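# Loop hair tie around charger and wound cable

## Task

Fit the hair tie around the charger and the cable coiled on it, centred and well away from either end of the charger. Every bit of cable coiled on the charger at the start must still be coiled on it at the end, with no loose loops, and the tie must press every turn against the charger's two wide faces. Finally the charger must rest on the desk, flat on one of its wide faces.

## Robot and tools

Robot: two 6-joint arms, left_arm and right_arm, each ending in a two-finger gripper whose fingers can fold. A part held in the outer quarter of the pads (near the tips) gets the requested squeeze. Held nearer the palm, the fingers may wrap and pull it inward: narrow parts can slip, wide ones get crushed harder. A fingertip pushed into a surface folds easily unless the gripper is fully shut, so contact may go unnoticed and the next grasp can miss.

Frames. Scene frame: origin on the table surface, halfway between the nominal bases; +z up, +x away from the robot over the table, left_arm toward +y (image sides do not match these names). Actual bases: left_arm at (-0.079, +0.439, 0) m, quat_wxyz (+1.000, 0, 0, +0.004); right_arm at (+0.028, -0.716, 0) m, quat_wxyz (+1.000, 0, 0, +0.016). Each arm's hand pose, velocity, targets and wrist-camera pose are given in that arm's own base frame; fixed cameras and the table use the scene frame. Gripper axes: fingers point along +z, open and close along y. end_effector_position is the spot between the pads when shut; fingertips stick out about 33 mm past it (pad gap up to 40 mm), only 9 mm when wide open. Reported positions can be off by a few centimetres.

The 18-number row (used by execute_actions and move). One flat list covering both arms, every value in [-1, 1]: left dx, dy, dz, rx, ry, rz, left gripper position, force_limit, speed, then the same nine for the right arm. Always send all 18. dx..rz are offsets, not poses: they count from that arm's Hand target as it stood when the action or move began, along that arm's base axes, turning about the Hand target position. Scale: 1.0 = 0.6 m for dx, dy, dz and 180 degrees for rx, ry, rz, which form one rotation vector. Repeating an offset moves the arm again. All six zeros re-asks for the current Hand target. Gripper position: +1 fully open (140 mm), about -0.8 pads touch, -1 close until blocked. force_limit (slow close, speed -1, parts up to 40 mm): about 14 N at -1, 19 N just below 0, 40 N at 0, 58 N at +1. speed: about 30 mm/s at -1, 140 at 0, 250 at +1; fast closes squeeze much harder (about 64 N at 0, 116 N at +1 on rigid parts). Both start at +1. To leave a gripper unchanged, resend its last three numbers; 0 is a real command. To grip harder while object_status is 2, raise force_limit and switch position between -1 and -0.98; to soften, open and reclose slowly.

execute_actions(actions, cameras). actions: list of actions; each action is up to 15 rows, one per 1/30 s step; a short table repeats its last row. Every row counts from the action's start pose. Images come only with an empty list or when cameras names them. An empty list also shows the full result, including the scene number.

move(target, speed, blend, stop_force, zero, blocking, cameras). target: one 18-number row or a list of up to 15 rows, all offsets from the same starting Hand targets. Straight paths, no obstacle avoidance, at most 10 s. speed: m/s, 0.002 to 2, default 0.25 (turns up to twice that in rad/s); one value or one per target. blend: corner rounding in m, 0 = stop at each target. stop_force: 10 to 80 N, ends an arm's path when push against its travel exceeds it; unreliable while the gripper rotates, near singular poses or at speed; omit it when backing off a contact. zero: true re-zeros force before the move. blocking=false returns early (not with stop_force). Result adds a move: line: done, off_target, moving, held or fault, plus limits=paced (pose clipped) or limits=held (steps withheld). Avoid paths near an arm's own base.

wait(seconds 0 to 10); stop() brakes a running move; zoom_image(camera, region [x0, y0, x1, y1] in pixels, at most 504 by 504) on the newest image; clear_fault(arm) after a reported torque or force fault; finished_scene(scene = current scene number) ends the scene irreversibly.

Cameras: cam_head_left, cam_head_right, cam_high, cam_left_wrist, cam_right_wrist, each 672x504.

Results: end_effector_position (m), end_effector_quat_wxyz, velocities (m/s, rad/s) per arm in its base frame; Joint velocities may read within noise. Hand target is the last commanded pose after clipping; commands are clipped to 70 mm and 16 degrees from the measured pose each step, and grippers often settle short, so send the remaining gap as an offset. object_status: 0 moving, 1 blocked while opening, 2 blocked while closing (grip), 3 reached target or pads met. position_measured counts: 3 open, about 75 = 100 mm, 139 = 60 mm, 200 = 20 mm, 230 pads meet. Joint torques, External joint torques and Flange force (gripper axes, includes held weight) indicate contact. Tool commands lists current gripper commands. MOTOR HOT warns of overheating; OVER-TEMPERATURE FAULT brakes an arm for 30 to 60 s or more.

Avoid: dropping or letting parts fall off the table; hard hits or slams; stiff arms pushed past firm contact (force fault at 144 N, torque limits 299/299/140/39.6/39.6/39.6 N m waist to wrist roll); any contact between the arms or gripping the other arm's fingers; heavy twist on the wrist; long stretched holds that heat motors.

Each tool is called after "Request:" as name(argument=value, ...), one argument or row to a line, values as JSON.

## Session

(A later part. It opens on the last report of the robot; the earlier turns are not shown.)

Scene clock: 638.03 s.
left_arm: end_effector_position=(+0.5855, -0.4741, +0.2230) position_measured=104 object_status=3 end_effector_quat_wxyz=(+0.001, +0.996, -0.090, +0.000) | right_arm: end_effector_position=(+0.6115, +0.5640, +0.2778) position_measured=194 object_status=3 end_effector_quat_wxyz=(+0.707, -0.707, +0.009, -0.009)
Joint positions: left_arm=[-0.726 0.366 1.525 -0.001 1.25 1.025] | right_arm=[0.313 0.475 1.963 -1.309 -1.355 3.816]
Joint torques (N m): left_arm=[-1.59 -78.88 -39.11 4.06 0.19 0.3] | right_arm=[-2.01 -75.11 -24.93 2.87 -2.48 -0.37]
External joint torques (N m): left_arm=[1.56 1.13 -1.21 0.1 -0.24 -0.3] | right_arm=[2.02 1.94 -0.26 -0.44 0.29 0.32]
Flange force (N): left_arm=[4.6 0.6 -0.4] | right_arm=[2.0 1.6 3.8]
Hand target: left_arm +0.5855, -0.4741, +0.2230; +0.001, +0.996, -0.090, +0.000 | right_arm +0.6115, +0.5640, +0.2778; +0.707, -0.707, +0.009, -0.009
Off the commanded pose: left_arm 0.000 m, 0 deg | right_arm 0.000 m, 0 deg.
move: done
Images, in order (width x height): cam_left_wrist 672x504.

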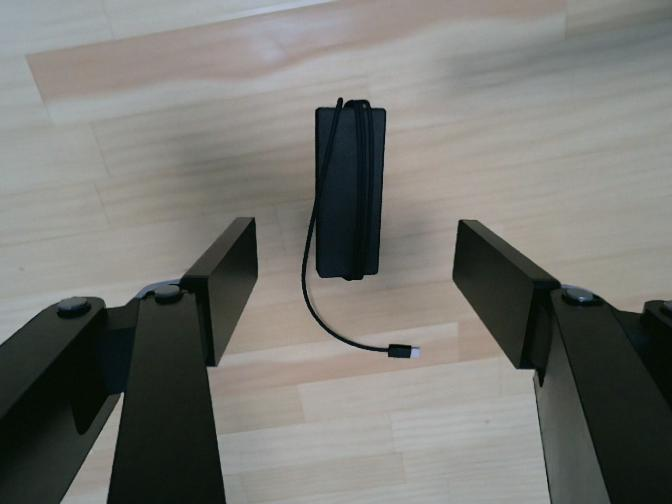

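Request:
move(
  target=[-0.1807, 0.096, -0.2383, 0, 0, 0, -0.56, -0.6, 0, 0, 0, 0, 0, 0, 0, -0.515, 0, -1],
  speed=0.15,
  cameras=["cam_left_wrist"],
)

Request:
zoom_image(
  camera="cam_left_wrist",
  region=[220, 20, 520, 320],
)

Scene clock: 664.07 s.
left_arm: end_effector_position=(+0.4771, -0.4166, +0.0801) position_measured=200 object_status=3 end_effector_quat_wxyz=(+0.001, +0.996, -0.090, +0.000) | right_arm: end_effector_position=(+0.6115, +0.5640, +0.2778) position_measured=194 object_status=3 end_effector_quat_wxyz=(+0.707, -0.707, +0.009, -0.009)
Joint positions: left_arm=[-0.772 0.299 1.908 -0.001 0.933 0.979] | right_arm=[0.313 0.475 1.963 -1.309 -1.355 3.816]
Joint torques (N m): left_arm=[-1.32 -66.68 -33 3.45 0.25 0.31] | right_arm=[-2.11 -75.18 -24.9 2.86 -2.49 -0.37]
External joint torques (N m): left_arm=[1.49 1.79 -1.15 0.08 -0.3 -0.31] | right_arm=[2.22 2.13 -0.32 -0.43 0.29 0.33]
Flange force (N): left_arm=[4.9 0.8 1.4] | right_arm=[2.2 1.9 4.3]
Hand target: left_arm +0.4771, -0.4165, +0.0800; +0.001, +0.996, -0.090, +0.000 | right_arm +0.6115, +0.5640, +0.2778; +0.707, -0.707, +0.009, -0.009
Off the commanded pose: left_arm 0.000 m, 0 deg | right_arm 0.000 m, 0 deg.
move: done
Images, in order (width x height): cam_left_wrist 672x504.

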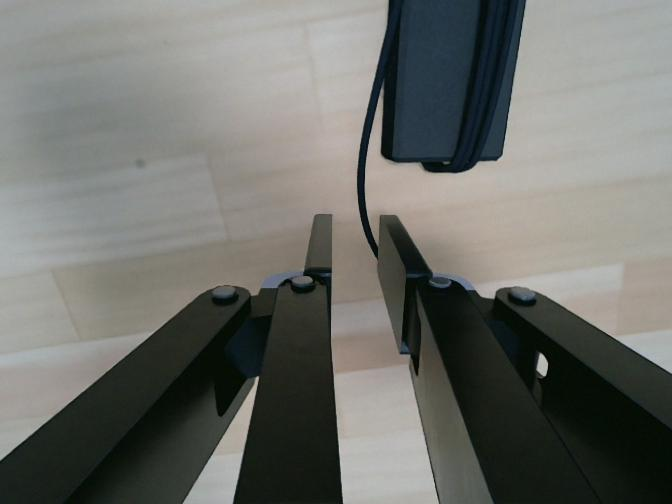

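Scaled by 1.680.

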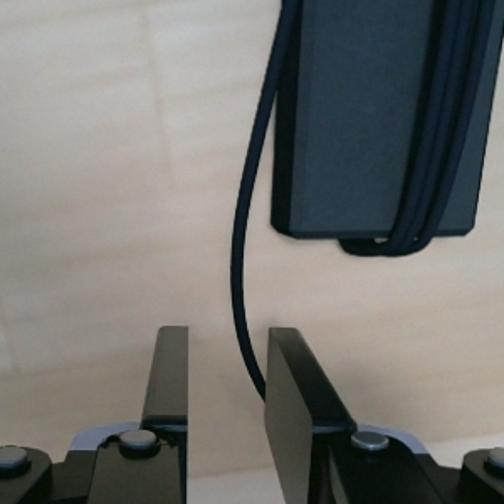

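Request:
move(
  target=[-0.0022, -0.0123, -0.0735, 0, 0, 0, -0.56, -0.6, 0, 0, 0, 0, 0, 0, 0, -0.515, 0, -1],
  speed=0.05,
  cameras=["cam_left_wrist"],
)

Request:
zoom_image(
  camera="cam_left_wrist",
  region=[220, 20, 520, 320],
)

Scene clock: 675.00 s.
left_arm: end_effector_position=(+0.4758, -0.4239, +0.0360) position_measured=200 object_status=3 end_effector_quat_wxyz=(+0.001, +0.996, -0.090, +0.000) | right_arm: end_effector_position=(+0.6115, +0.5640, +0.2778) position_measured=194 object_status=3 end_effector_quat_wxyz=(+0.707, -0.707, +0.009, -0.009)
Joint positions: left_arm=[-0.782 0.352 1.933 -0.001 0.856 0.97] | right_arm=[0.313 0.475 1.963 -1.309 -1.355 3.816]
Joint torques (N m): left_arm=[-1.37 -69.86 -30.98 3.22 0.15 0.31] | right_arm=[-1.95 -75.47 -24.98 2.88 -2.49 -0.35]
External joint torques (N m): left_arm=[1.44 1.72 -1.13 0.1 -0.2 -0.31] | right_arm=[1.99 1.8 -0.41 -0.44 0.29 0.3]
Flange force (N): left_arm=[4.7 0.8 1.5] | right_arm=[2.1 1.4 3.8]
Hand target: left_arm +0.4757, -0.4239, +0.0359; +0.001, +0.996, -0.090, +0.000 | right_arm +0.6115, +0.5640, +0.2778; +0.707, -0.707, +0.009, -0.009
Off the commanded pose: left_arm 0.000 m, 0 deg | right_arm 0.000 m, 0 deg.
move: done
Images, in order (width x height): cam_left_wrist 672x504.

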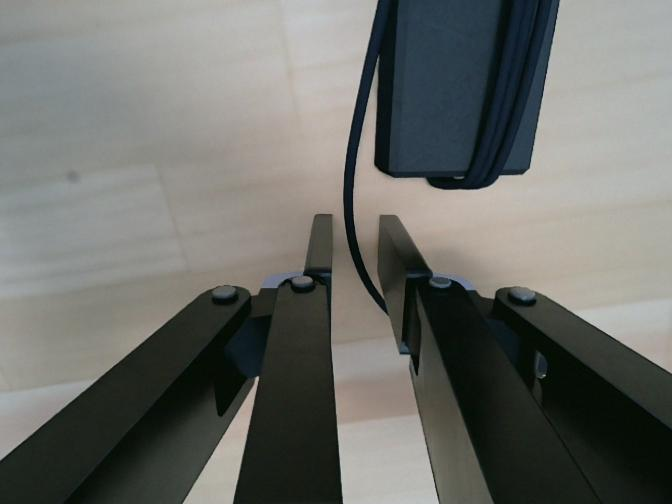

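Scaled by 1.680.

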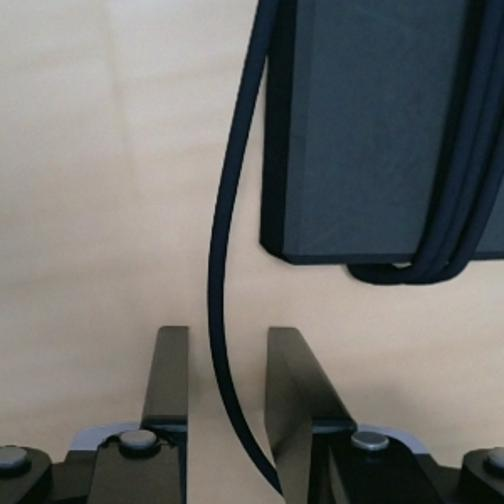

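Request:
move(
  target=[0, 0, 0, 0, 0, 0, -1, -0.8, -1, 0, 0, 0, 0, 0, 0, -0.515, 0, -1],
  cameras=["cam_left_wrist"],
)

Request:
zoom_image(
  camera="cam_left_wrist",
  region=[220, 20, 520, 320],
)

Scene clock: 678.50 s.
left_arm: end_effector_position=(+0.4757, -0.4239, +0.0359) position_measured=225 object_status=0 end_effector_quat_wxyz=(+0.001, +0.996, -0.090, +0.000) | right_arm: end_effector_position=(+0.6115, +0.5640, +0.2778) position_measured=194 object_status=3 end_effector_quat_wxyz=(+0.707, -0.707, +0.009, -0.009)
Joint positions: left_arm=[-0.782 0.352 1.933 -0.001 0.856 0.97] | right_arm=[0.313 0.475 1.963 -1.309 -1.355 3.816]
Joint torques (N m): left_arm=[-1.36 -69.54 -30.82 3.18 0.21 0.31] | right_arm=[-2.11 -75.46 -24.96 2.88 -2.5 -0.32]
External joint torques (N m): left_arm=[1.28 1.5 -1.26 0.12 -0.26 -0.31] | right_arm=[2 1.57 -0.45 -0.43 0.29 0.27]
Flange force (N): left_arm=[4.5 1.0 1.3] | right_arm=[1.9 1.2 3.8]
Hand target: left_arm +0.4757, -0.4239, +0.0359; +0.001, +0.996, -0.090, +0.000 | right_arm +0.6115, +0.5640, +0.2778; +0.707, -0.707, +0.009, -0.009
Off the commanded pose: left_arm 0.000 m, 0 deg | right_arm 0.000 m, 0 deg.
move: done
Images, in order (width x height): cam_left_wrist 672x504.

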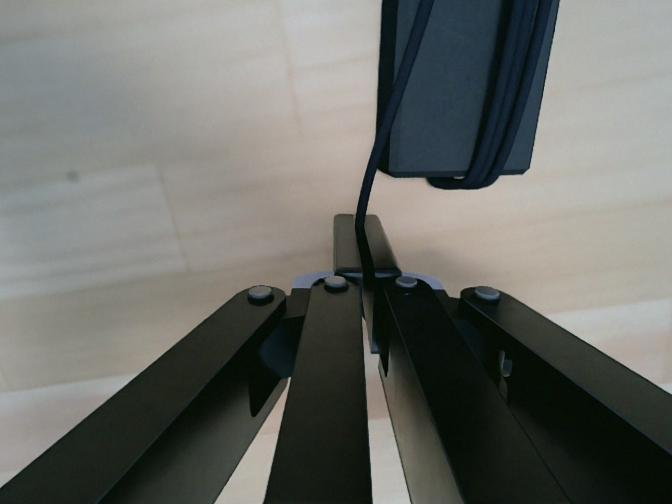

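Scaled by 1.680.

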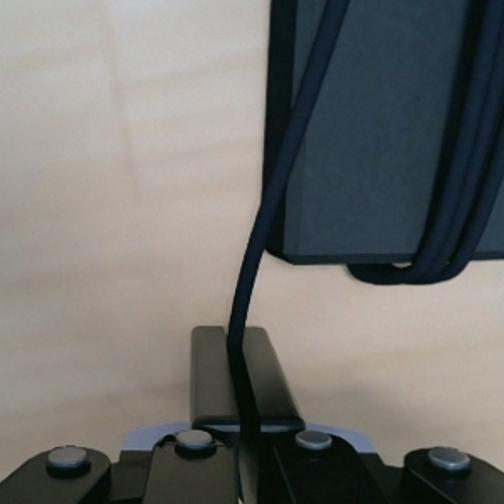

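Request:
move(
  target=[
    [0, 0, 0.065, 0, 0, 0, -1, -0.8, -1, 0, 0, 0, 0, 0, 0, -0.515, 0, -1],
    [-0.0101, -0.0557, 0.065, 0, 0, 0, -1, -0.8, -1, 0, 0, 0, 0, 0, 0, -0.515, 0, -1],
  ],
  speed=0.05,
  cameras=["cam_left_wrist", "cam_high"],
)

Request:
zoom_image(
  camera="cam_left_wrist",
  region=[220, 0, 520, 300],
)

Request:
zoom_image(
  camera="cam_high",
  region=[300, 130, 380, 230],
)

Scene clock: 686.20 s.
left_arm: end_effector_position=(+0.4697, -0.4573, +0.0749) position_measured=225 object_status=2 end_effector_quat_wxyz=(+0.001, +0.996, -0.090, +0.000) | right_arm: end_effector_position=(+0.6115, +0.5640, +0.2778) position_measured=194 object_status=3 end_effector_quat_wxyz=(+0.707, -0.707, +0.009, -0.009)
Joint positions: left_arm=[-0.824 0.335 1.869 -0.001 0.937 0.927] | right_arm=[0.313 0.475 1.963 -1.309 -1.355 3.816]
Joint torques (N m): left_arm=[-1.3 -70.23 -32.83 3.43 0.18 0.3] | right_arm=[-1.98 -75.44 -24.85 2.9 -2.47 -0.34]
External joint torques (N m): left_arm=[1.34 1.38 -1.47 0.11 -0.23 -0.3] | right_arm=[2.13 2.11 -0.35 -0.46 0.27 0.29]
Flange force (N): left_arm=[4.8 1.3 0.7] | right_arm=[2.3 1.9 4.1]
Hand target: left_arm +0.4697, -0.4573, +0.0749; +0.001, +0.996, -0.090, +0.000 | right_arm +0.6115, +0.5640, +0.2778; +0.707, -0.707, +0.009, -0.009
Off the commanded pose: left_arm 0.000 m, 0 deg | right_arm 0.000 m, 0 deg.
move: done
Images, in order (width x height): cam_high 672x504, cam_left_wrist 672x504.

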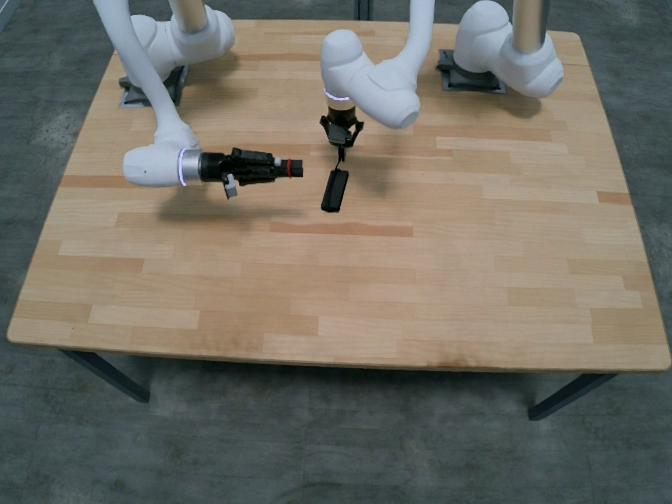

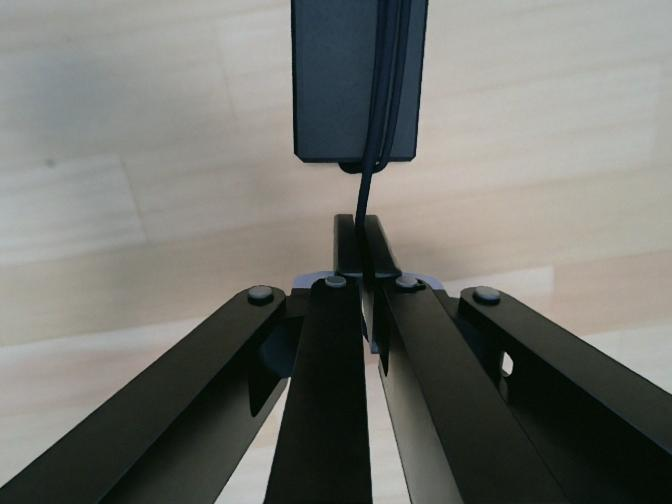

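Scaled by 1.680.

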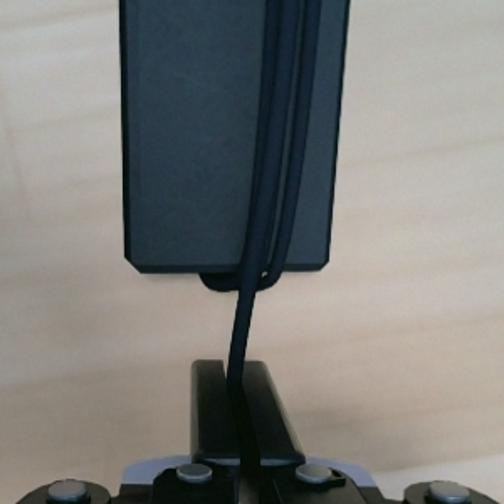

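Scaled by 5.040.

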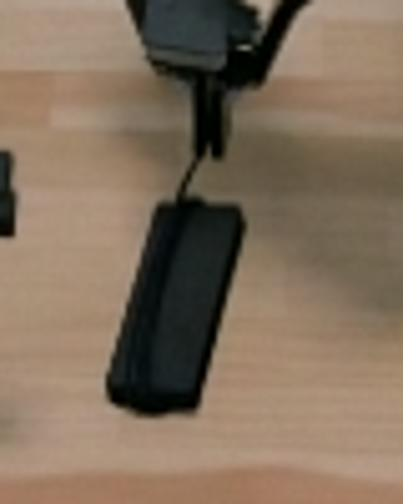

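Request:
move(
  target=[-0.0098, 0.0018, -0.008, 0, 0, 0, -1, -0.8, -1, 0, 0, 0, 0, 0, 0, -0.515, 0, -1],
  speed=0.02,
  cameras=["cam_left_wrist"],
)

Request:
zoom_image(
  camera="cam_left_wrist",
  region=[220, 0, 520, 300],
)

Scene clock: 689.87 s.
left_arm: end_effector_position=(+0.4638, -0.4562, +0.0701) position_measured=225 object_status=2 end_effector_quat_wxyz=(+0.001, +0.996, -0.090, +0.000) | right_arm: end_effector_position=(+0.6115, +0.5640, +0.2778) position_measured=194 object_status=3 end_effector_quat_wxyz=(+0.707, -0.707, +0.009, -0.009)
Joint positions: left_arm=[-0.83 0.333 1.882 -0.001 0.926 0.921] | right_arm=[0.313 0.475 1.963 -1.309 -1.355 3.816]
Joint torques (N m): left_arm=[-1.07 -69.97 -32.63 3.38 0.17 0.33] | right_arm=[-2.04 -75.39 -24.87 2.86 -2.49 -0.34]
External joint torques (N m): left_arm=[1.14 1.9 -1.28 0.11 -0.22 -0.33] | right_arm=[1.98 1.94 -0.32 -0.43 0.29 0.29]
Flange force (N): left_arm=[4.9 1.8 1.3] | right_arm=[2.1 1.7 3.8]
Hand target: left_arm +0.4638, -0.4562, +0.0701; +0.001, +0.996, -0.090, +0.000 | right_arm +0.6115, +0.5640, +0.2778; +0.707, -0.707, +0.009, -0.009
Off the commanded pose: left_arm 0.000 m, 0 deg | right_arm 0.000 m, 0 deg.
move: done
Images, in order (width x height): cam_left_wrist 672x504.

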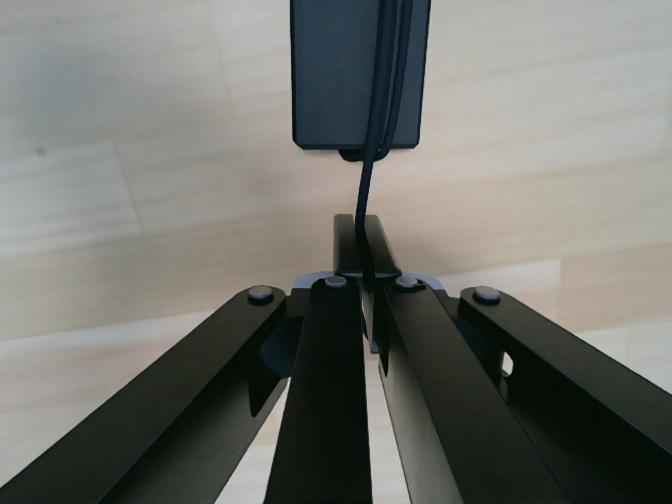

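Scaled by 1.680.

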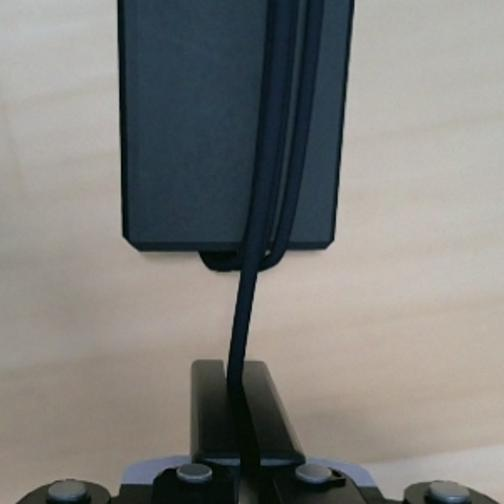

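Request:
move(
  target=[-0.0082, 0.0015, -0.003, 0, 0, 0, -1, -0.8, -1, 0, 0, 0, 0, 0, 0, -0.515, 0, -1],
  speed=0.02,
  cameras=["cam_left_wrist", "cam_high"],
)

Request:
zoom_image(
  camera="cam_left_wrist",
  region=[220, 0, 520, 300],
)

Request:
zoom_image(
  camera="cam_high",
  region=[300, 130, 380, 230],
)

Scene clock: 695.80 s.
left_arm: end_effector_position=(+0.4589, -0.4553, +0.0683) position_measured=225 object_status=2 end_effector_quat_wxyz=(+0.001, +0.996, -0.090, +0.000) | right_arm: end_effector_position=(+0.6115, +0.5640, +0.2778) position_measured=194 object_status=3 end_effector_quat_wxyz=(+0.707, -0.707, +0.009, -0.009)
Joint positions: left_arm=[-0.834 0.329 1.892 -0.001 0.92 0.917] | right_arm=[0.313 0.475 1.963 -1.309 -1.355 3.816]
Joint torques (N m): left_arm=[-1.43 -69.14 -32.31 3.36 0.26 0.31] | right_arm=[-2.14 -75.54 -24.86 2.86 -2.51 -0.34]
External joint torques (N m): left_arm=[1.73 1.59 -1.46 0.14 -0.31 -0.31] | right_arm=[2.29 2.09 -0.37 -0.42 0.31 0.3]
Flange force (N): left_arm=[5.3 1.0 1.1] | right_arm=[2.2 1.8 4.4]
Hand target: left_arm +0.4589, -0.4553, +0.0683; +0.001, +0.996, -0.090, +0.000 | right_arm +0.6115, +0.5640, +0.2778; +0.707, -0.707, +0.009, -0.009
Off the commanded pose: left_arm 0.000 m, 0 deg | right_arm 0.000 m, 0 deg.
move: done
Images, in order (width x height): cam_high 672x504, cam_left_wrist 672x504.

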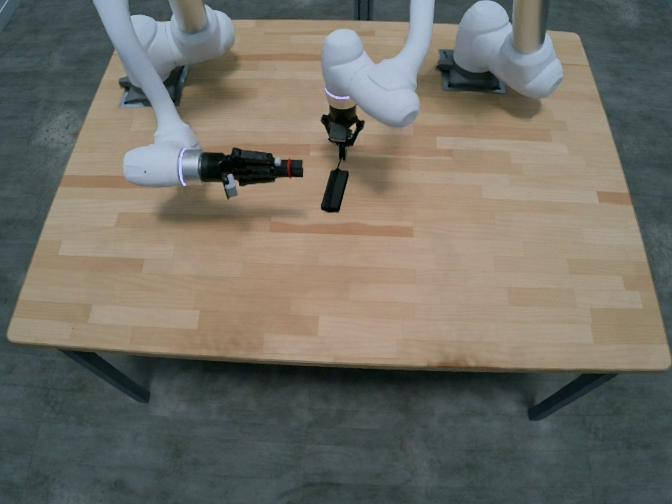

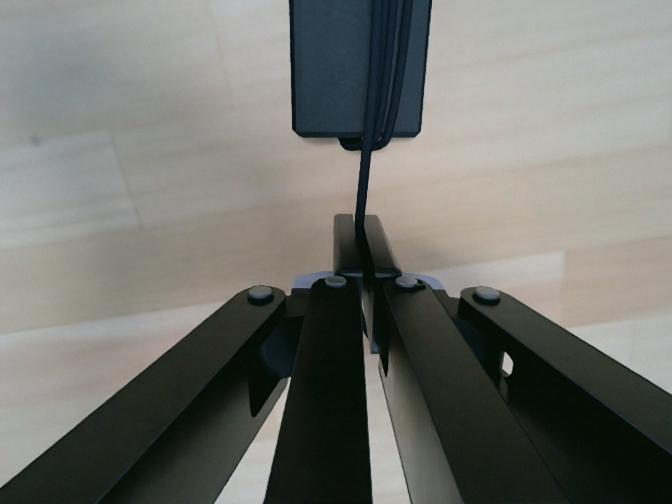

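Scaled by 1.680.

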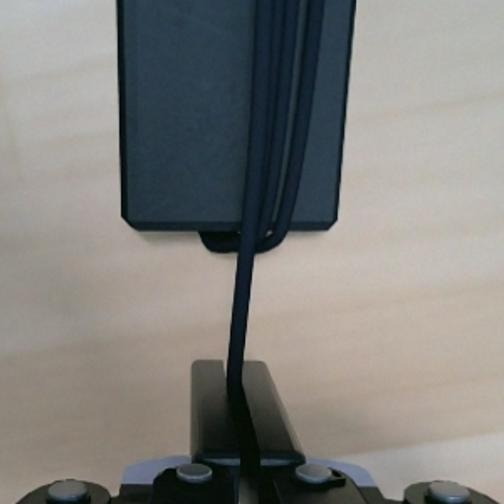

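Scaled by 5.040.

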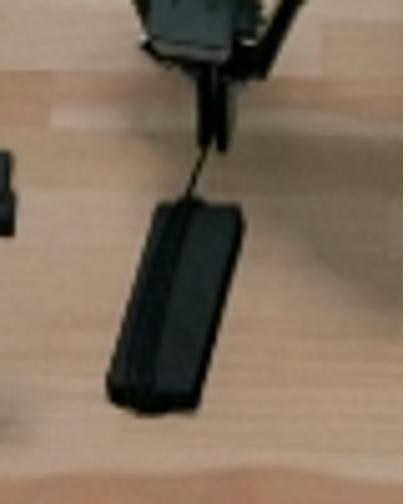

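Request:
move(
  target=[-0.0066, 0.0012, 0, 0, 0, 0, -1, -0.8, -1, 0, 0, 0, 0, 0, 0, -0.515, 0, -1],
  speed=0.02,
  cameras=["cam_left_wrist"],
)

Request:
zoom_image(
  camera="cam_left_wrist",
  region=[220, 0, 520, 300],
)

Scene clock: 705.93 s.
left_arm: end_effector_position=(+0.4549, -0.4546, +0.0683) position_measured=225 object_status=2 end_effector_quat_wxyz=(+0.001, +0.996, -0.090, +0.000) | right_arm: end_effector_position=(+0.6115, +0.5640, +0.2778) position_measured=194 object_status=3 end_effector_quat_wxyz=(+0.707, -0.707, +0.009, -0.009)
Joint positions: left_arm=[-0.838 0.325 1.898 -0.001 0.918 0.913] | right_arm=[0.313 0.475 1.963 -1.309 -1.355 3.816]
Joint torques (N m): left_arm=[-1.94 -68.93 -31.93 3.22 0.47 0.32] | right_arm=[-2.13 -75.33 -24.95 2.88 -2.52 -0.34]
External joint torques (N m): left_arm=[2.14 1.77 -1.82 0.26 -0.52 -0.33] | right_arm=[2.1 1.89 -0.49 -0.42 0.32 0.29]
Flange force (N): left_arm=[6.4 1.0 1.4] | right_arm=[2.3 1.5 4.1]
Hand target: left_arm +0.4549, -0.4546, +0.0683; +0.001, +0.996, -0.090, +0.000 | right_arm +0.6115, +0.5640, +0.2778; +0.707, -0.707, +0.009, -0.009
Off the commanded pose: left_arm 0.000 m, 0 deg | right_arm 0.000 m, 0 deg.
move: done
Images, in order (width x height): cam_left_wrist 672x504.

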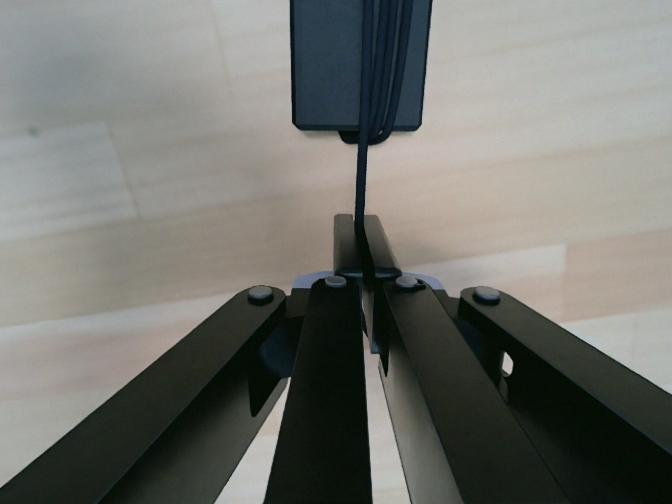

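Scaled by 1.680.

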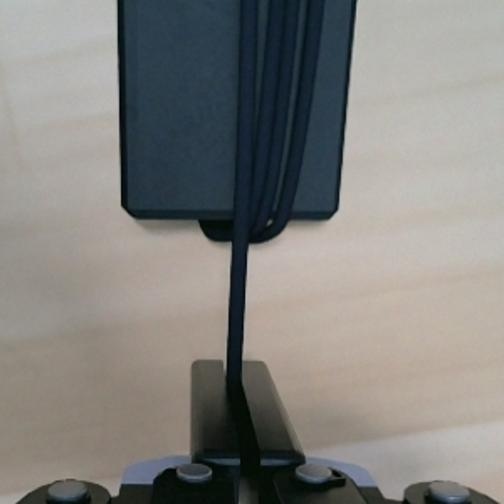

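Request:
move(
  target=[
    [0.002, 0, -0.025, 0, 0, 0, -1, -0.8, -1, 0, 0, 0, 0, 0, 0, -0.515, 0, -1],
    [0.0125, -0.004, -0.05, 0, 0, 0, -1, -0.8, -1, 0, 0, 0, 0, 0, 0, -0.515, 0, -1],
  ],
  speed=0.03,
  blend=0.01,
  cameras=["cam_left_wrist"],
)

Request:
zoom_image(
  camera="cam_left_wrist",
  region=[220, 0, 520, 300],
)

Scene clock: 711.30 s.
left_arm: end_effector_position=(+0.4624, -0.4570, +0.0383) position_measured=225 object_status=2 end_effector_quat_wxyz=(+0.001, +0.996, -0.090, +0.000) | right_arm: end_effector_position=(+0.6115, +0.5640, +0.2778) position_measured=194 object_status=3 end_effector_quat_wxyz=(+0.707, -0.707, +0.009, -0.009)
Joint positions: left_arm=[-0.832 0.366 1.906 -0.001 0.869 0.919] | right_arm=[0.313 0.475 1.963 -1.309 -1.355 3.816]
Joint torques (N m): left_arm=[-1.23 -71.37 -31.5 3.23 0.14 0.3] | right_arm=[-2.3 -75.44 -24.83 2.85 -2.51 -0.35]
External joint torques (N m): left_arm=[1.25 1.35 -1 0.12 -0.19 -0.3] | right_arm=[2.29 1.88 -0.48 -0.41 0.3 0.3]
Flange force (N): left_arm=[3.9 0.9 1.2] | right_arm=[2.2 1.5 4.4]
Hand target: left_arm +0.4624, -0.4570, +0.0383; +0.001, +0.996, -0.090, +0.000 | right_arm +0.6115, +0.5640, +0.2778; +0.707, -0.707, +0.009, -0.009
Off the commanded pose: left_arm 0.000 m, 0 deg | right_arm 0.000 m, 0 deg.
move: done; blend cut to 0.0075 m at target 1
Images, in order (width x height): cam_left_wrist 672x504.

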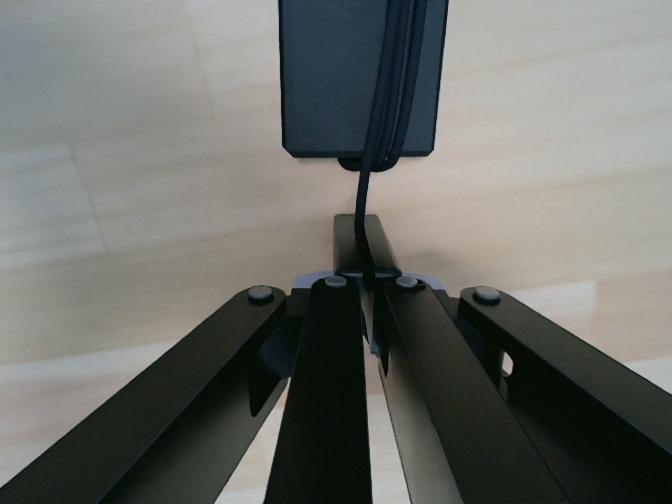

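Scaled by 1.680.

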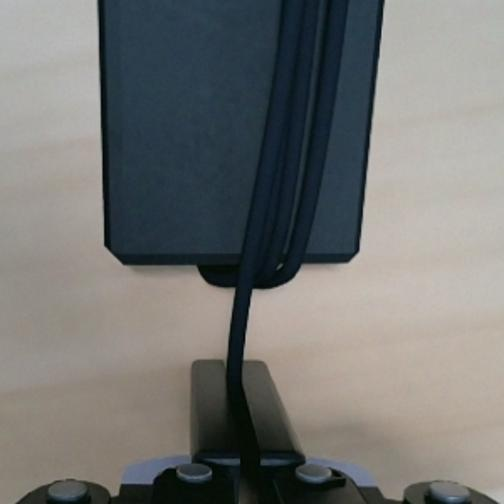

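Now release slowly and look.

Request:
move(
  target=[0, 0, 0, 0, 0, 0, -0.62, -0.8, -1, 0, 0, 0, 0, 0, 0, -0.515, 0, -1],
  cameras=["cam_left_wrist"],
)

Request:
zoom_image(
  camera="cam_left_wrist",
  region=[220, 0, 520, 300],
)

Scene clock: 714.07 s.
left_arm: end_effector_position=(+0.4624, -0.4570, +0.0383) position_measured=208 object_status=0 end_effector_quat_wxyz=(+0.001, +0.996, -0.090, +0.000) | right_arm: end_effector_position=(+0.6115, +0.5640, +0.2778) position_measured=194 object_status=3 end_effector_quat_wxyz=(+0.707, -0.707, +0.009, -0.009)
Joint positions: left_arm=[-0.832 0.366 1.906 -0.001 0.869 0.919] | right_arm=[0.313 0.475 1.963 -1.309 -1.355 3.816]
Joint torques (N m): left_arm=[-1.09 -71.25 -31.19 3.26 0.15 0.26] | right_arm=[-2.05 -75.13 -24.9 2.86 -2.47 -0.34]
External joint torques (N m): left_arm=[1.18 1.2 -1.32 0.1 -0.2 -0.26] | right_arm=[2.15 1.46 -0.45 -0.41 0.26 0.29]
Flange force (N): left_arm=[4.2 1.2 0.8] | right_arm=[1.7 1.0 4.0]
Hand target: left_arm +0.4624, -0.4570, +0.0383; +0.001, +0.996, -0.090, +0.000 | right_arm +0.6115, +0.5640, +0.2778; +0.707, -0.707, +0.009, -0.009
Off the commanded pose: left_arm 0.000 m, 0 deg | right_arm 0.000 m, 0 deg.
move: done
Images, in order (width x height): cam_left_wrist 672x504.

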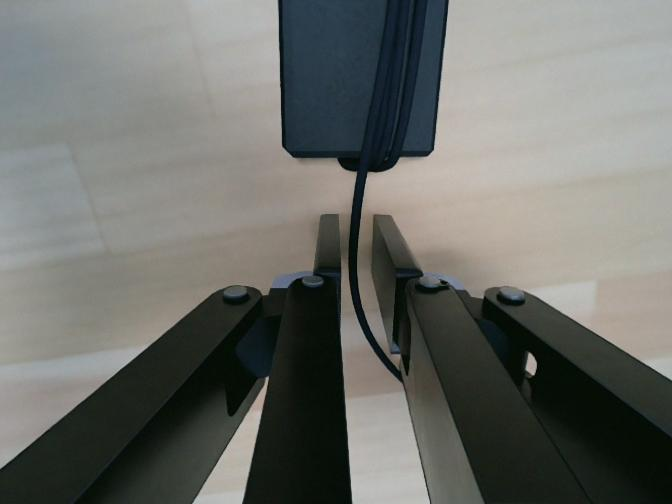

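Scaled by 1.680.

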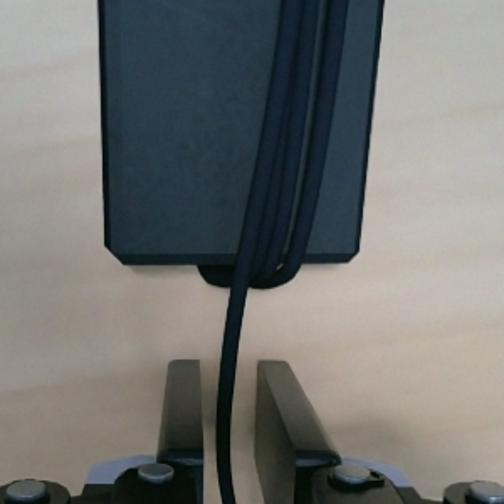

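Request:
move(
  target=[
    [0, 0, 0.1, 0, 0, 0, -0.62, -0.8, -1, 0, 0, 0, 0, 0, 0, -0.515, 0, -1],
    [0.2, -0.036, 0.31, 0, 0, 0, -0.62, -0.8, -1, 0, 0, 0, 0, 0, 0, -0.515, 0, -1],
  ],
  speed=[0.05, 0.2],
  blend=0.02,
  cameras=["cam_left_wrist"],
)

Request:
zoom_image(
  camera="cam_left_wrist",
  region=[260, 60, 480, 350],
)

Request:
zoom_image(
  camera="cam_left_wrist",
  region=[290, 80, 420, 210],
)

Scene clock: 720.67 s.
left_arm: end_effector_position=(+0.5825, -0.4785, +0.2243) position_measured=208 object_status=3 end_effector_quat_wxyz=(+0.000, +0.996, -0.090, +0.000) | right_arm: end_effector_position=(+0.6115, +0.5640, +0.2778) position_measured=194 object_status=3 end_effector_quat_wxyz=(+0.707, -0.707, +0.009, -0.009)
Joint positions: left_arm=[-0.733 0.366 1.523 -0.001 1.253 1.018] | right_arm=[0.313 0.475 1.963 -1.309 -1.355 3.816]
Joint torques (N m): left_arm=[-1.46 -79.09 -38.83 4.05 0.16 0.33] | right_arm=[-2.08 -75.28 -25.05 2.87 -2.48 -0.35]
External joint torques (N m): left_arm=[1.41 1.39 -1.48 0.1 -0.21 -0.33] | right_arm=[2.18 1.84 -0.17 -0.44 0.28 0.3]
Flange force (N): left_arm=[5.3 1.3 -0.7] | right_arm=[1.6 1.6 3.9]
Hand target: left_arm +0.5824, -0.4786, +0.2243; +0.001, +0.996, -0.090, +0.000 | right_arm +0.6115, +0.5640, +0.2778; +0.707, -0.707, +0.009, -0.009
Off the commanded pose: left_arm 0.000 m, 0 deg | right_arm 0.000 m, 0 deg.
move: done
Images, in order (width x height): cam_left_wrist 672x504.

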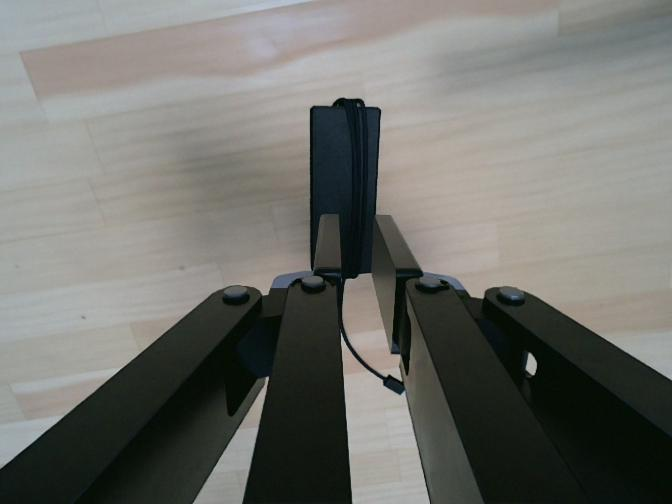

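Scaled by 1.738.

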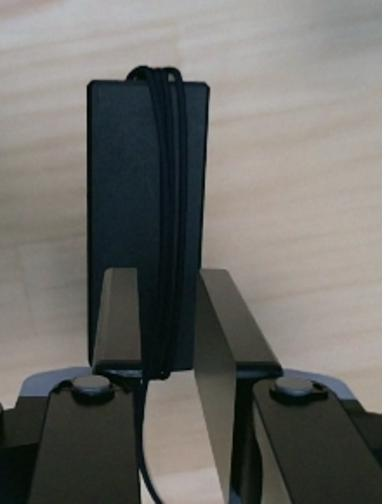

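Scaled by 3.877.

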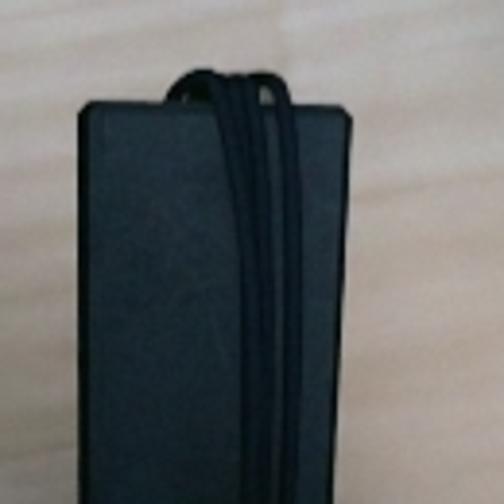

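Request:
move(
  target=[
    [-0.0758, 0.0158, -0.1, 0, 0, 0, 0.2, -0.3, 0, 0, 0, 0, 0, 0, 0, -0.515, 0, -1],
    [-0.0758, 0.0158, -0.302, 0, 0, 0, 0.2, -0.3, 0, 0, 0, 0, 0, 0, 0, -0.515, 0, -1],
  ],
  speed=[0.15, 0.08],
  cameras=["cam_left_wrist"],
)

Scene clock: 732.50 s.
left_arm: end_effector_position=(+0.5370, -0.4691, +0.0432) position_measured=104 object_status=3 end_effector_quat_wxyz=(+0.001, +0.996, -0.090, +0.000) | right_arm: end_effector_position=(+0.6115, +0.5640, +0.2778) position_measured=194 object_status=3 end_effector_quat_wxyz=(+0.707, -0.707, +0.009, -0.009)
Joint positions: left_arm=[-0.766 0.443 1.774 -0.001 0.923 0.985] | right_arm=[0.313 0.475 1.963 -1.309 -1.355 3.816]
Joint torques (N m): left_arm=[-1.28 -80.12 -32.67 3.39 0.13 0.29] | right_arm=[-2.1 -75.36 -24.96 2.85 -2.5 -0.33]
External joint torques (N m): left_arm=[1.05 1.45 -1.24 0.11 -0.18 -0.29] | right_arm=[2.1 1.46 -0.43 -0.4 0.29 0.28]
Flange force (N): left_arm=[4.3 1.4 0.9] | right_arm=[1.7 1.0 3.9]
Hand target: left_arm +0.5369, -0.4691, +0.0431; +0.001, +0.996, -0.090, +0.000 | right_arm +0.6115, +0.5640, +0.2778; +0.707, -0.707, +0.009, -0.009
Off the commanded pose: left_arm 0.000 m, 0 deg | right_arm 0.000 m, 0 deg.
move: done
Images, in order (width x height): cam_left_wrist 672x504.

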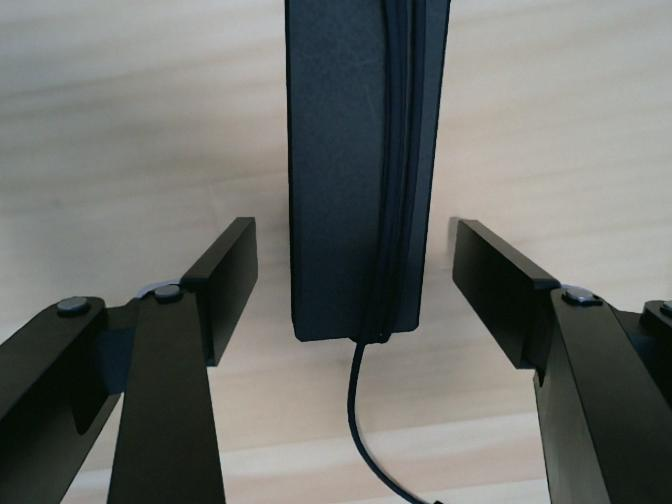

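Request:
move(
  target=[0, 0, 0, 0, 0, 0, -1, 0.6, -1, 0, 0, 0, 0, 0, 0, -0.515, 0, -1],
)

Request:
move(
  target=[0, 0, 0.02, 0, 0, 0, -1, 0.6, -1, 0, 0, 0, 0, 0, 0, -0.515, 0, -1],
  speed=0.02,
  cameras=["cam_left_wrist", "cam_high"],
)

Request:
zoom_image(
  camera="cam_high",
  region=[290, 100, 390, 230],
)

Scene clock: 739.37 s.
left_arm: end_effector_position=(+0.5370, -0.4691, +0.0431) position_measured=150 object_status=0 end_effector_quat_wxyz=(+0.001, +0.996, -0.090, +0.000) | right_arm: end_effector_position=(+0.6115, +0.5640, +0.2778) position_measured=194 object_status=3 end_effector_quat_wxyz=(+0.707, -0.707, +0.009, -0.009)
Joint positions: left_arm=[-0.766 0.443 1.774 -0.001 0.923 0.985] | right_arm=[0.313 0.475 1.963 -1.309 -1.355 3.816]
Joint torques (N m): left_arm=[-1.09 -71.15 -27.32 3.48 0.04 0.25] | right_arm=[-2.22 -75.5 -24.87 2.87 -2.51 -0.34]
External joint torques (N m): left_arm=[1.19 -7.7 -6.58 0.02 -0.09 -0.25] | right_arm=[2.33 2.25 -0.46 -0.44 0.31 0.29]
Flange force (N): left_arm=[3.8 0.8 -11.8] | right_arm=[2.5 2.0 4.6]
Hand target: left_arm +0.5369, -0.4691, +0.0431; +0.001, +0.996, -0.090, +0.000 | right_arm +0.6115, +0.5640, +0.2778; +0.707, -0.707, +0.009, -0.009
Off the commanded pose: left_arm 0.000 m, 0 deg | right_arm 0.000 m, 0 deg.
move: done

Scene clock: 740.20 s.
left_arm: end_effector_position=(+0.5369, -0.4691, +0.0551) position_measured=150 object_status=2 end_effector_quat_wxyz=(+0.001, +0.996, -0.090, +0.000) | right_arm: end_effector_position=(+0.6115, +0.5640, +0.2778) position_measured=194 object_status=3 end_effector_quat_wxyz=(+0.707, -0.707, +0.009, -0.009)
Joint positions: left_arm=[-0.766 0.432 1.766 -0.001 0.943 0.985] | right_arm=[0.313 0.475 1.963 -1.309 -1.355 3.816]
Joint torques (N m): left_arm=[-1.29 -81.57 -34.58 3.48 0.07 0.32] | right_arm=[-2.11 -75.32 -25 2.85 -2.46 -0.33]
External joint torques (N m): left_arm=[1.67 3.27 0.16 0.09 -0.12 -0.32] | right_arm=[2.15 2.06 -0.26 -0.42 0.27 0.28]
Flange force (N): left_arm=[4.4 0.4 3.5] | right_arm=[2.0 1.9 4.1]
Hand target: left_arm +0.5369, -0.4691, +0.0551; +0.001, +0.996, -0.090, +0.000 | right_arm +0.6115, +0.5640, +0.2778; +0.707, -0.707, +0.009, -0.009
Off the commanded pose: left_arm 0.000 m, 0 deg | right_arm 0.000 m, 0 deg.
move: done
Images, in order (width x height): cam_high 672x504, cam_left_wrist 672x504.

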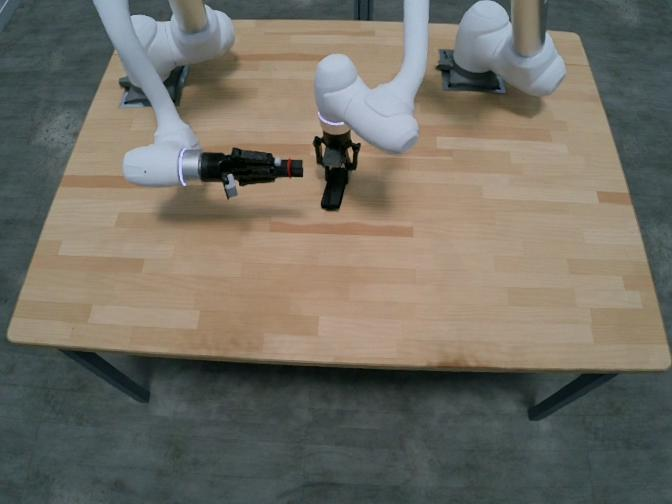

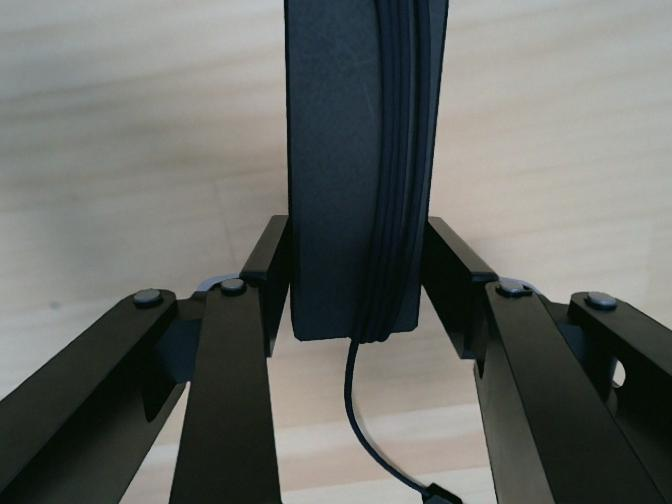

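Scaled by 3.877.

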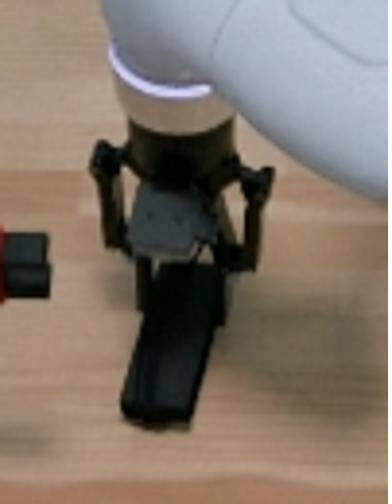

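Request:
move(
  target=[0, 0, 0.44, 0, 0, 0, -1, 0.6, -1, -0.1667, -0.133, 0.03, 0, 0, 0, -0.515, 0, -1],
  speed=0.1,
  cameras=["cam_left_wrist"],
)

Scene clock: 755.13 s.
left_arm: end_effector_position=(+0.5369, -0.4691, +0.3192) position_measured=150 object_status=2 end_effector_quat_wxyz=(+0.001, +0.996, -0.090, +0.000) | right_arm: end_effector_position=(+0.5115, +0.4842, +0.2958) position_measured=194 object_status=3 end_effector_quat_wxyz=(+0.707, -0.707, +0.009, -0.009)
Joint positions: left_arm=[-0.766 0.264 1.485 -0.001 1.392 0.985] | right_arm=[0.227 0.31 2.188 -1.367 -1.421 3.769]
Joint torques (N m): left_arm=[-1.35 -72.92 -41.98 4.28 0.14 0.33] | right_arm=[-2.33 -56.38 -22.5 2.57 -2.56 -0.33]
External joint torques (N m): left_arm=[1.39 3.58 0.12 0.05 -0.18 -0.33] | right_arm=[2.26 1.51 -0.52 -0.39 0.29 0.28]
Flange force (N): left_arm=[5.4 1.5 1.5] | right_arm=[1.9 1.3 4.8]
Hand target: left_arm +0.5369, -0.4691, +0.3191; +0.001, +0.996, -0.090, +0.000 | right_arm +0.5115, +0.4842, +0.2958; +0.707, -0.707, +0.009, -0.009
Off the commanded pose: left_arm 0.000 m, 0 deg | right_arm 0.000 m, 0 deg.
move: done
Images, in order (width x height): cam_left_wrist 672x504.

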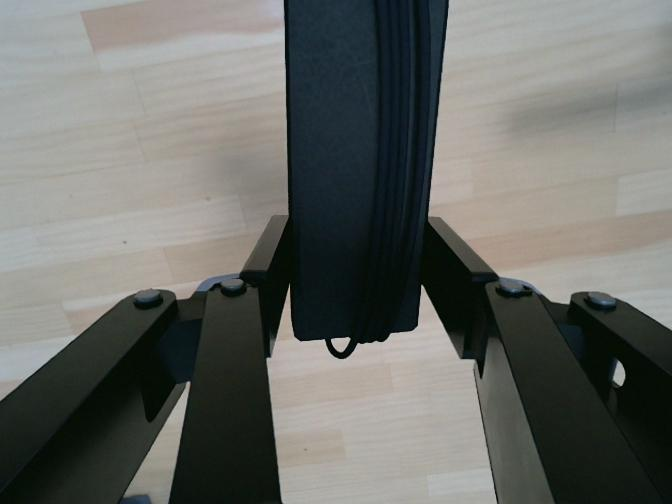

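Request:
zoom_image(
  camera="cam_left_wrist",
  region=[270, 230, 450, 400],
)

Request:
wait(
  seconds=0.5,
  cameras=["all"],
)

Request:
zoom_image(
  camera="cam_head_left",
  region=[330, 230, 450, 350],
)

Request:
zoom_image(
  camera="cam_right_wrist",
  region=[270, 150, 672, 500],
)

Scaled by 2.800.

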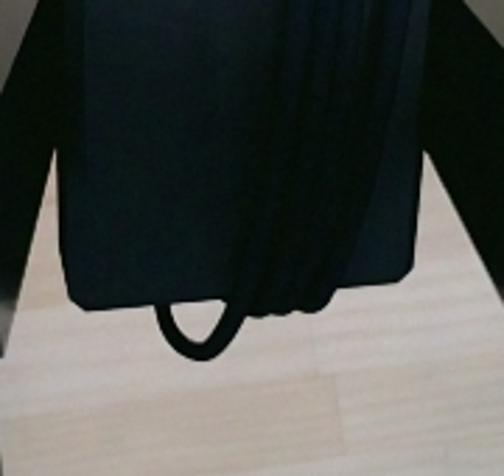

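Scene clock: 759.40 s.
left_arm: end_effector_position=(+0.5370, -0.4691, +0.3191) position_measured=150 object_status=2 end_effector_quat_wxyz=(+0.001, +0.996, -0.090, +0.000) | right_arm: end_effector_position=(+0.5115, +0.4842, +0.2958) position_measured=194 object_status=3 end_effector_quat_wxyz=(+0.707, -0.707, +0.009, -0.009)
Joint positions: left_arm=[-0.766 0.264 1.485 -0.001 1.392 0.985] | right_arm=[0.227 0.31 2.188 -1.367 -1.421 3.769]
Joint torques (N m): left_arm=[-1.13 -72.58 -41.98 4.27 0.14 0.33] | right_arm=[-2.06 -56.34 -22.55 2.57 -2.56 -0.36]
External joint torques (N m): left_arm=[0.95 3.52 0.18 0.04 -0.19 -0.33] | right_arm=[2.19 1.61 -0.2 -0.42 0.29 0.31]
Flange force (N): left_arm=[4.9 1.9 1.6] | right_arm=[1.5 1.6 4.5]
Hand target: left_arm +0.5369, -0.4691, +0.3191; +0.001, +0.996, -0.090, +0.000 | right_arm +0.5115, +0.4842, +0.2958; +0.707, -0.707, +0.009, -0.009
Tool commands: left_gripper/position=-1.0 left_gripper/force_limit=+0.6 left_gripper/speed=-1.0 right_gripper/position=-0.515 right_gripper/force_limit=+0.0 right_gripper/speed=-1.0
Off the commanded pose: left_arm 0.000 m, 0 deg | right_arm 0.000 m, 0 deg.
wait: 0.50 s; at rest from the start

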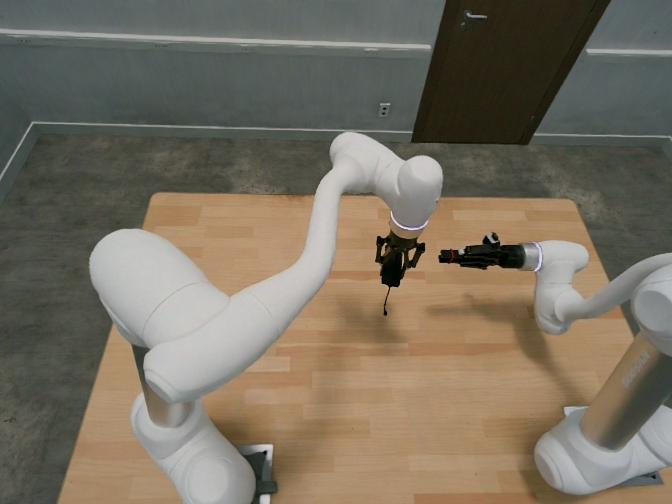

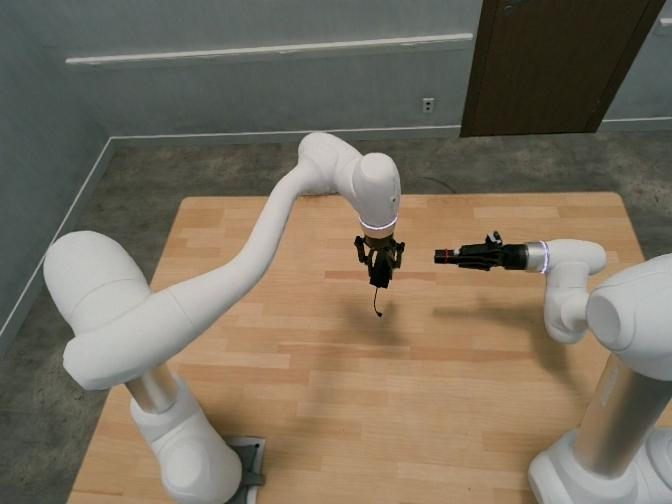

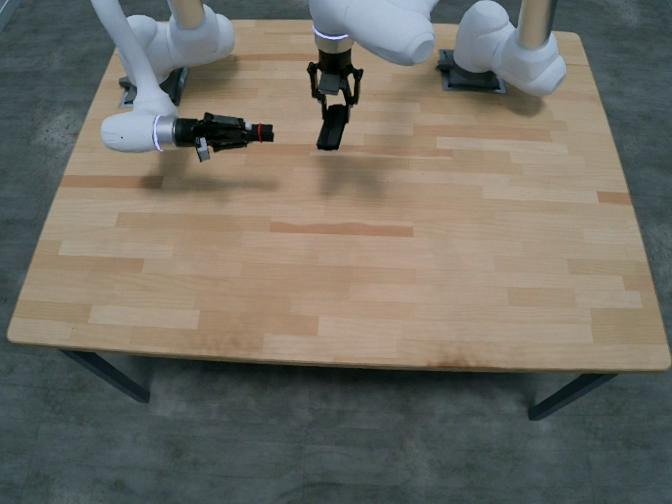

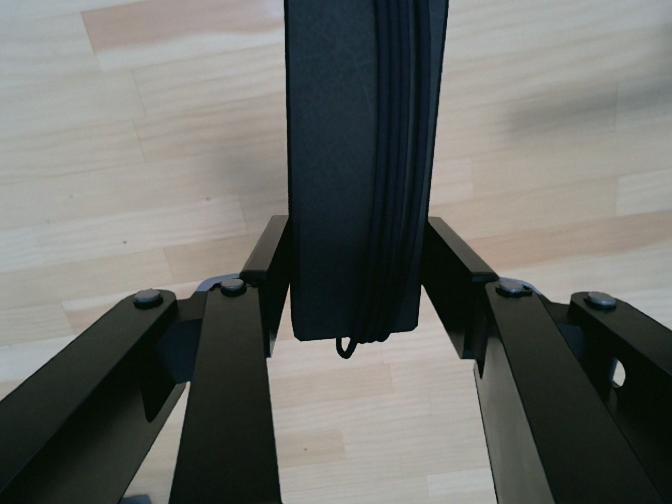

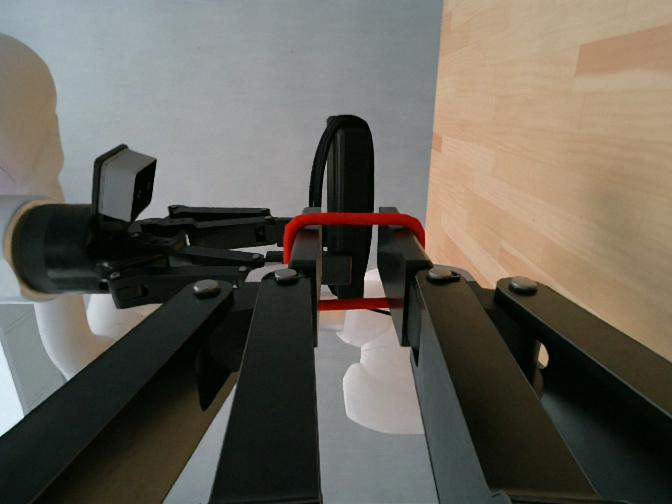

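Scaled by 4.200.

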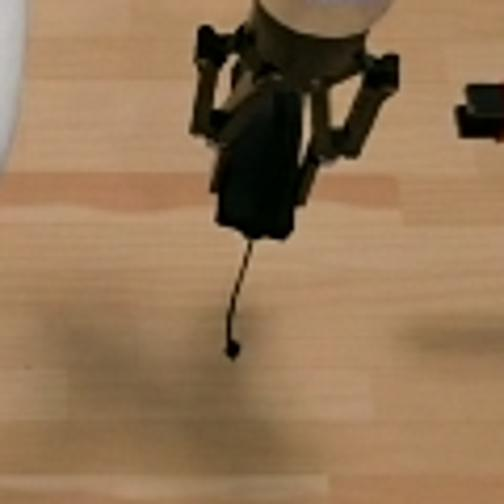

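Scaled by 1.254.

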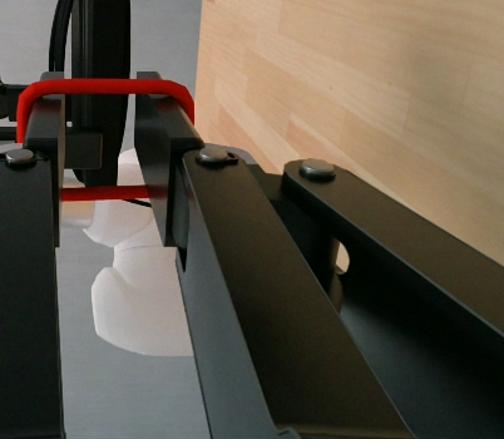

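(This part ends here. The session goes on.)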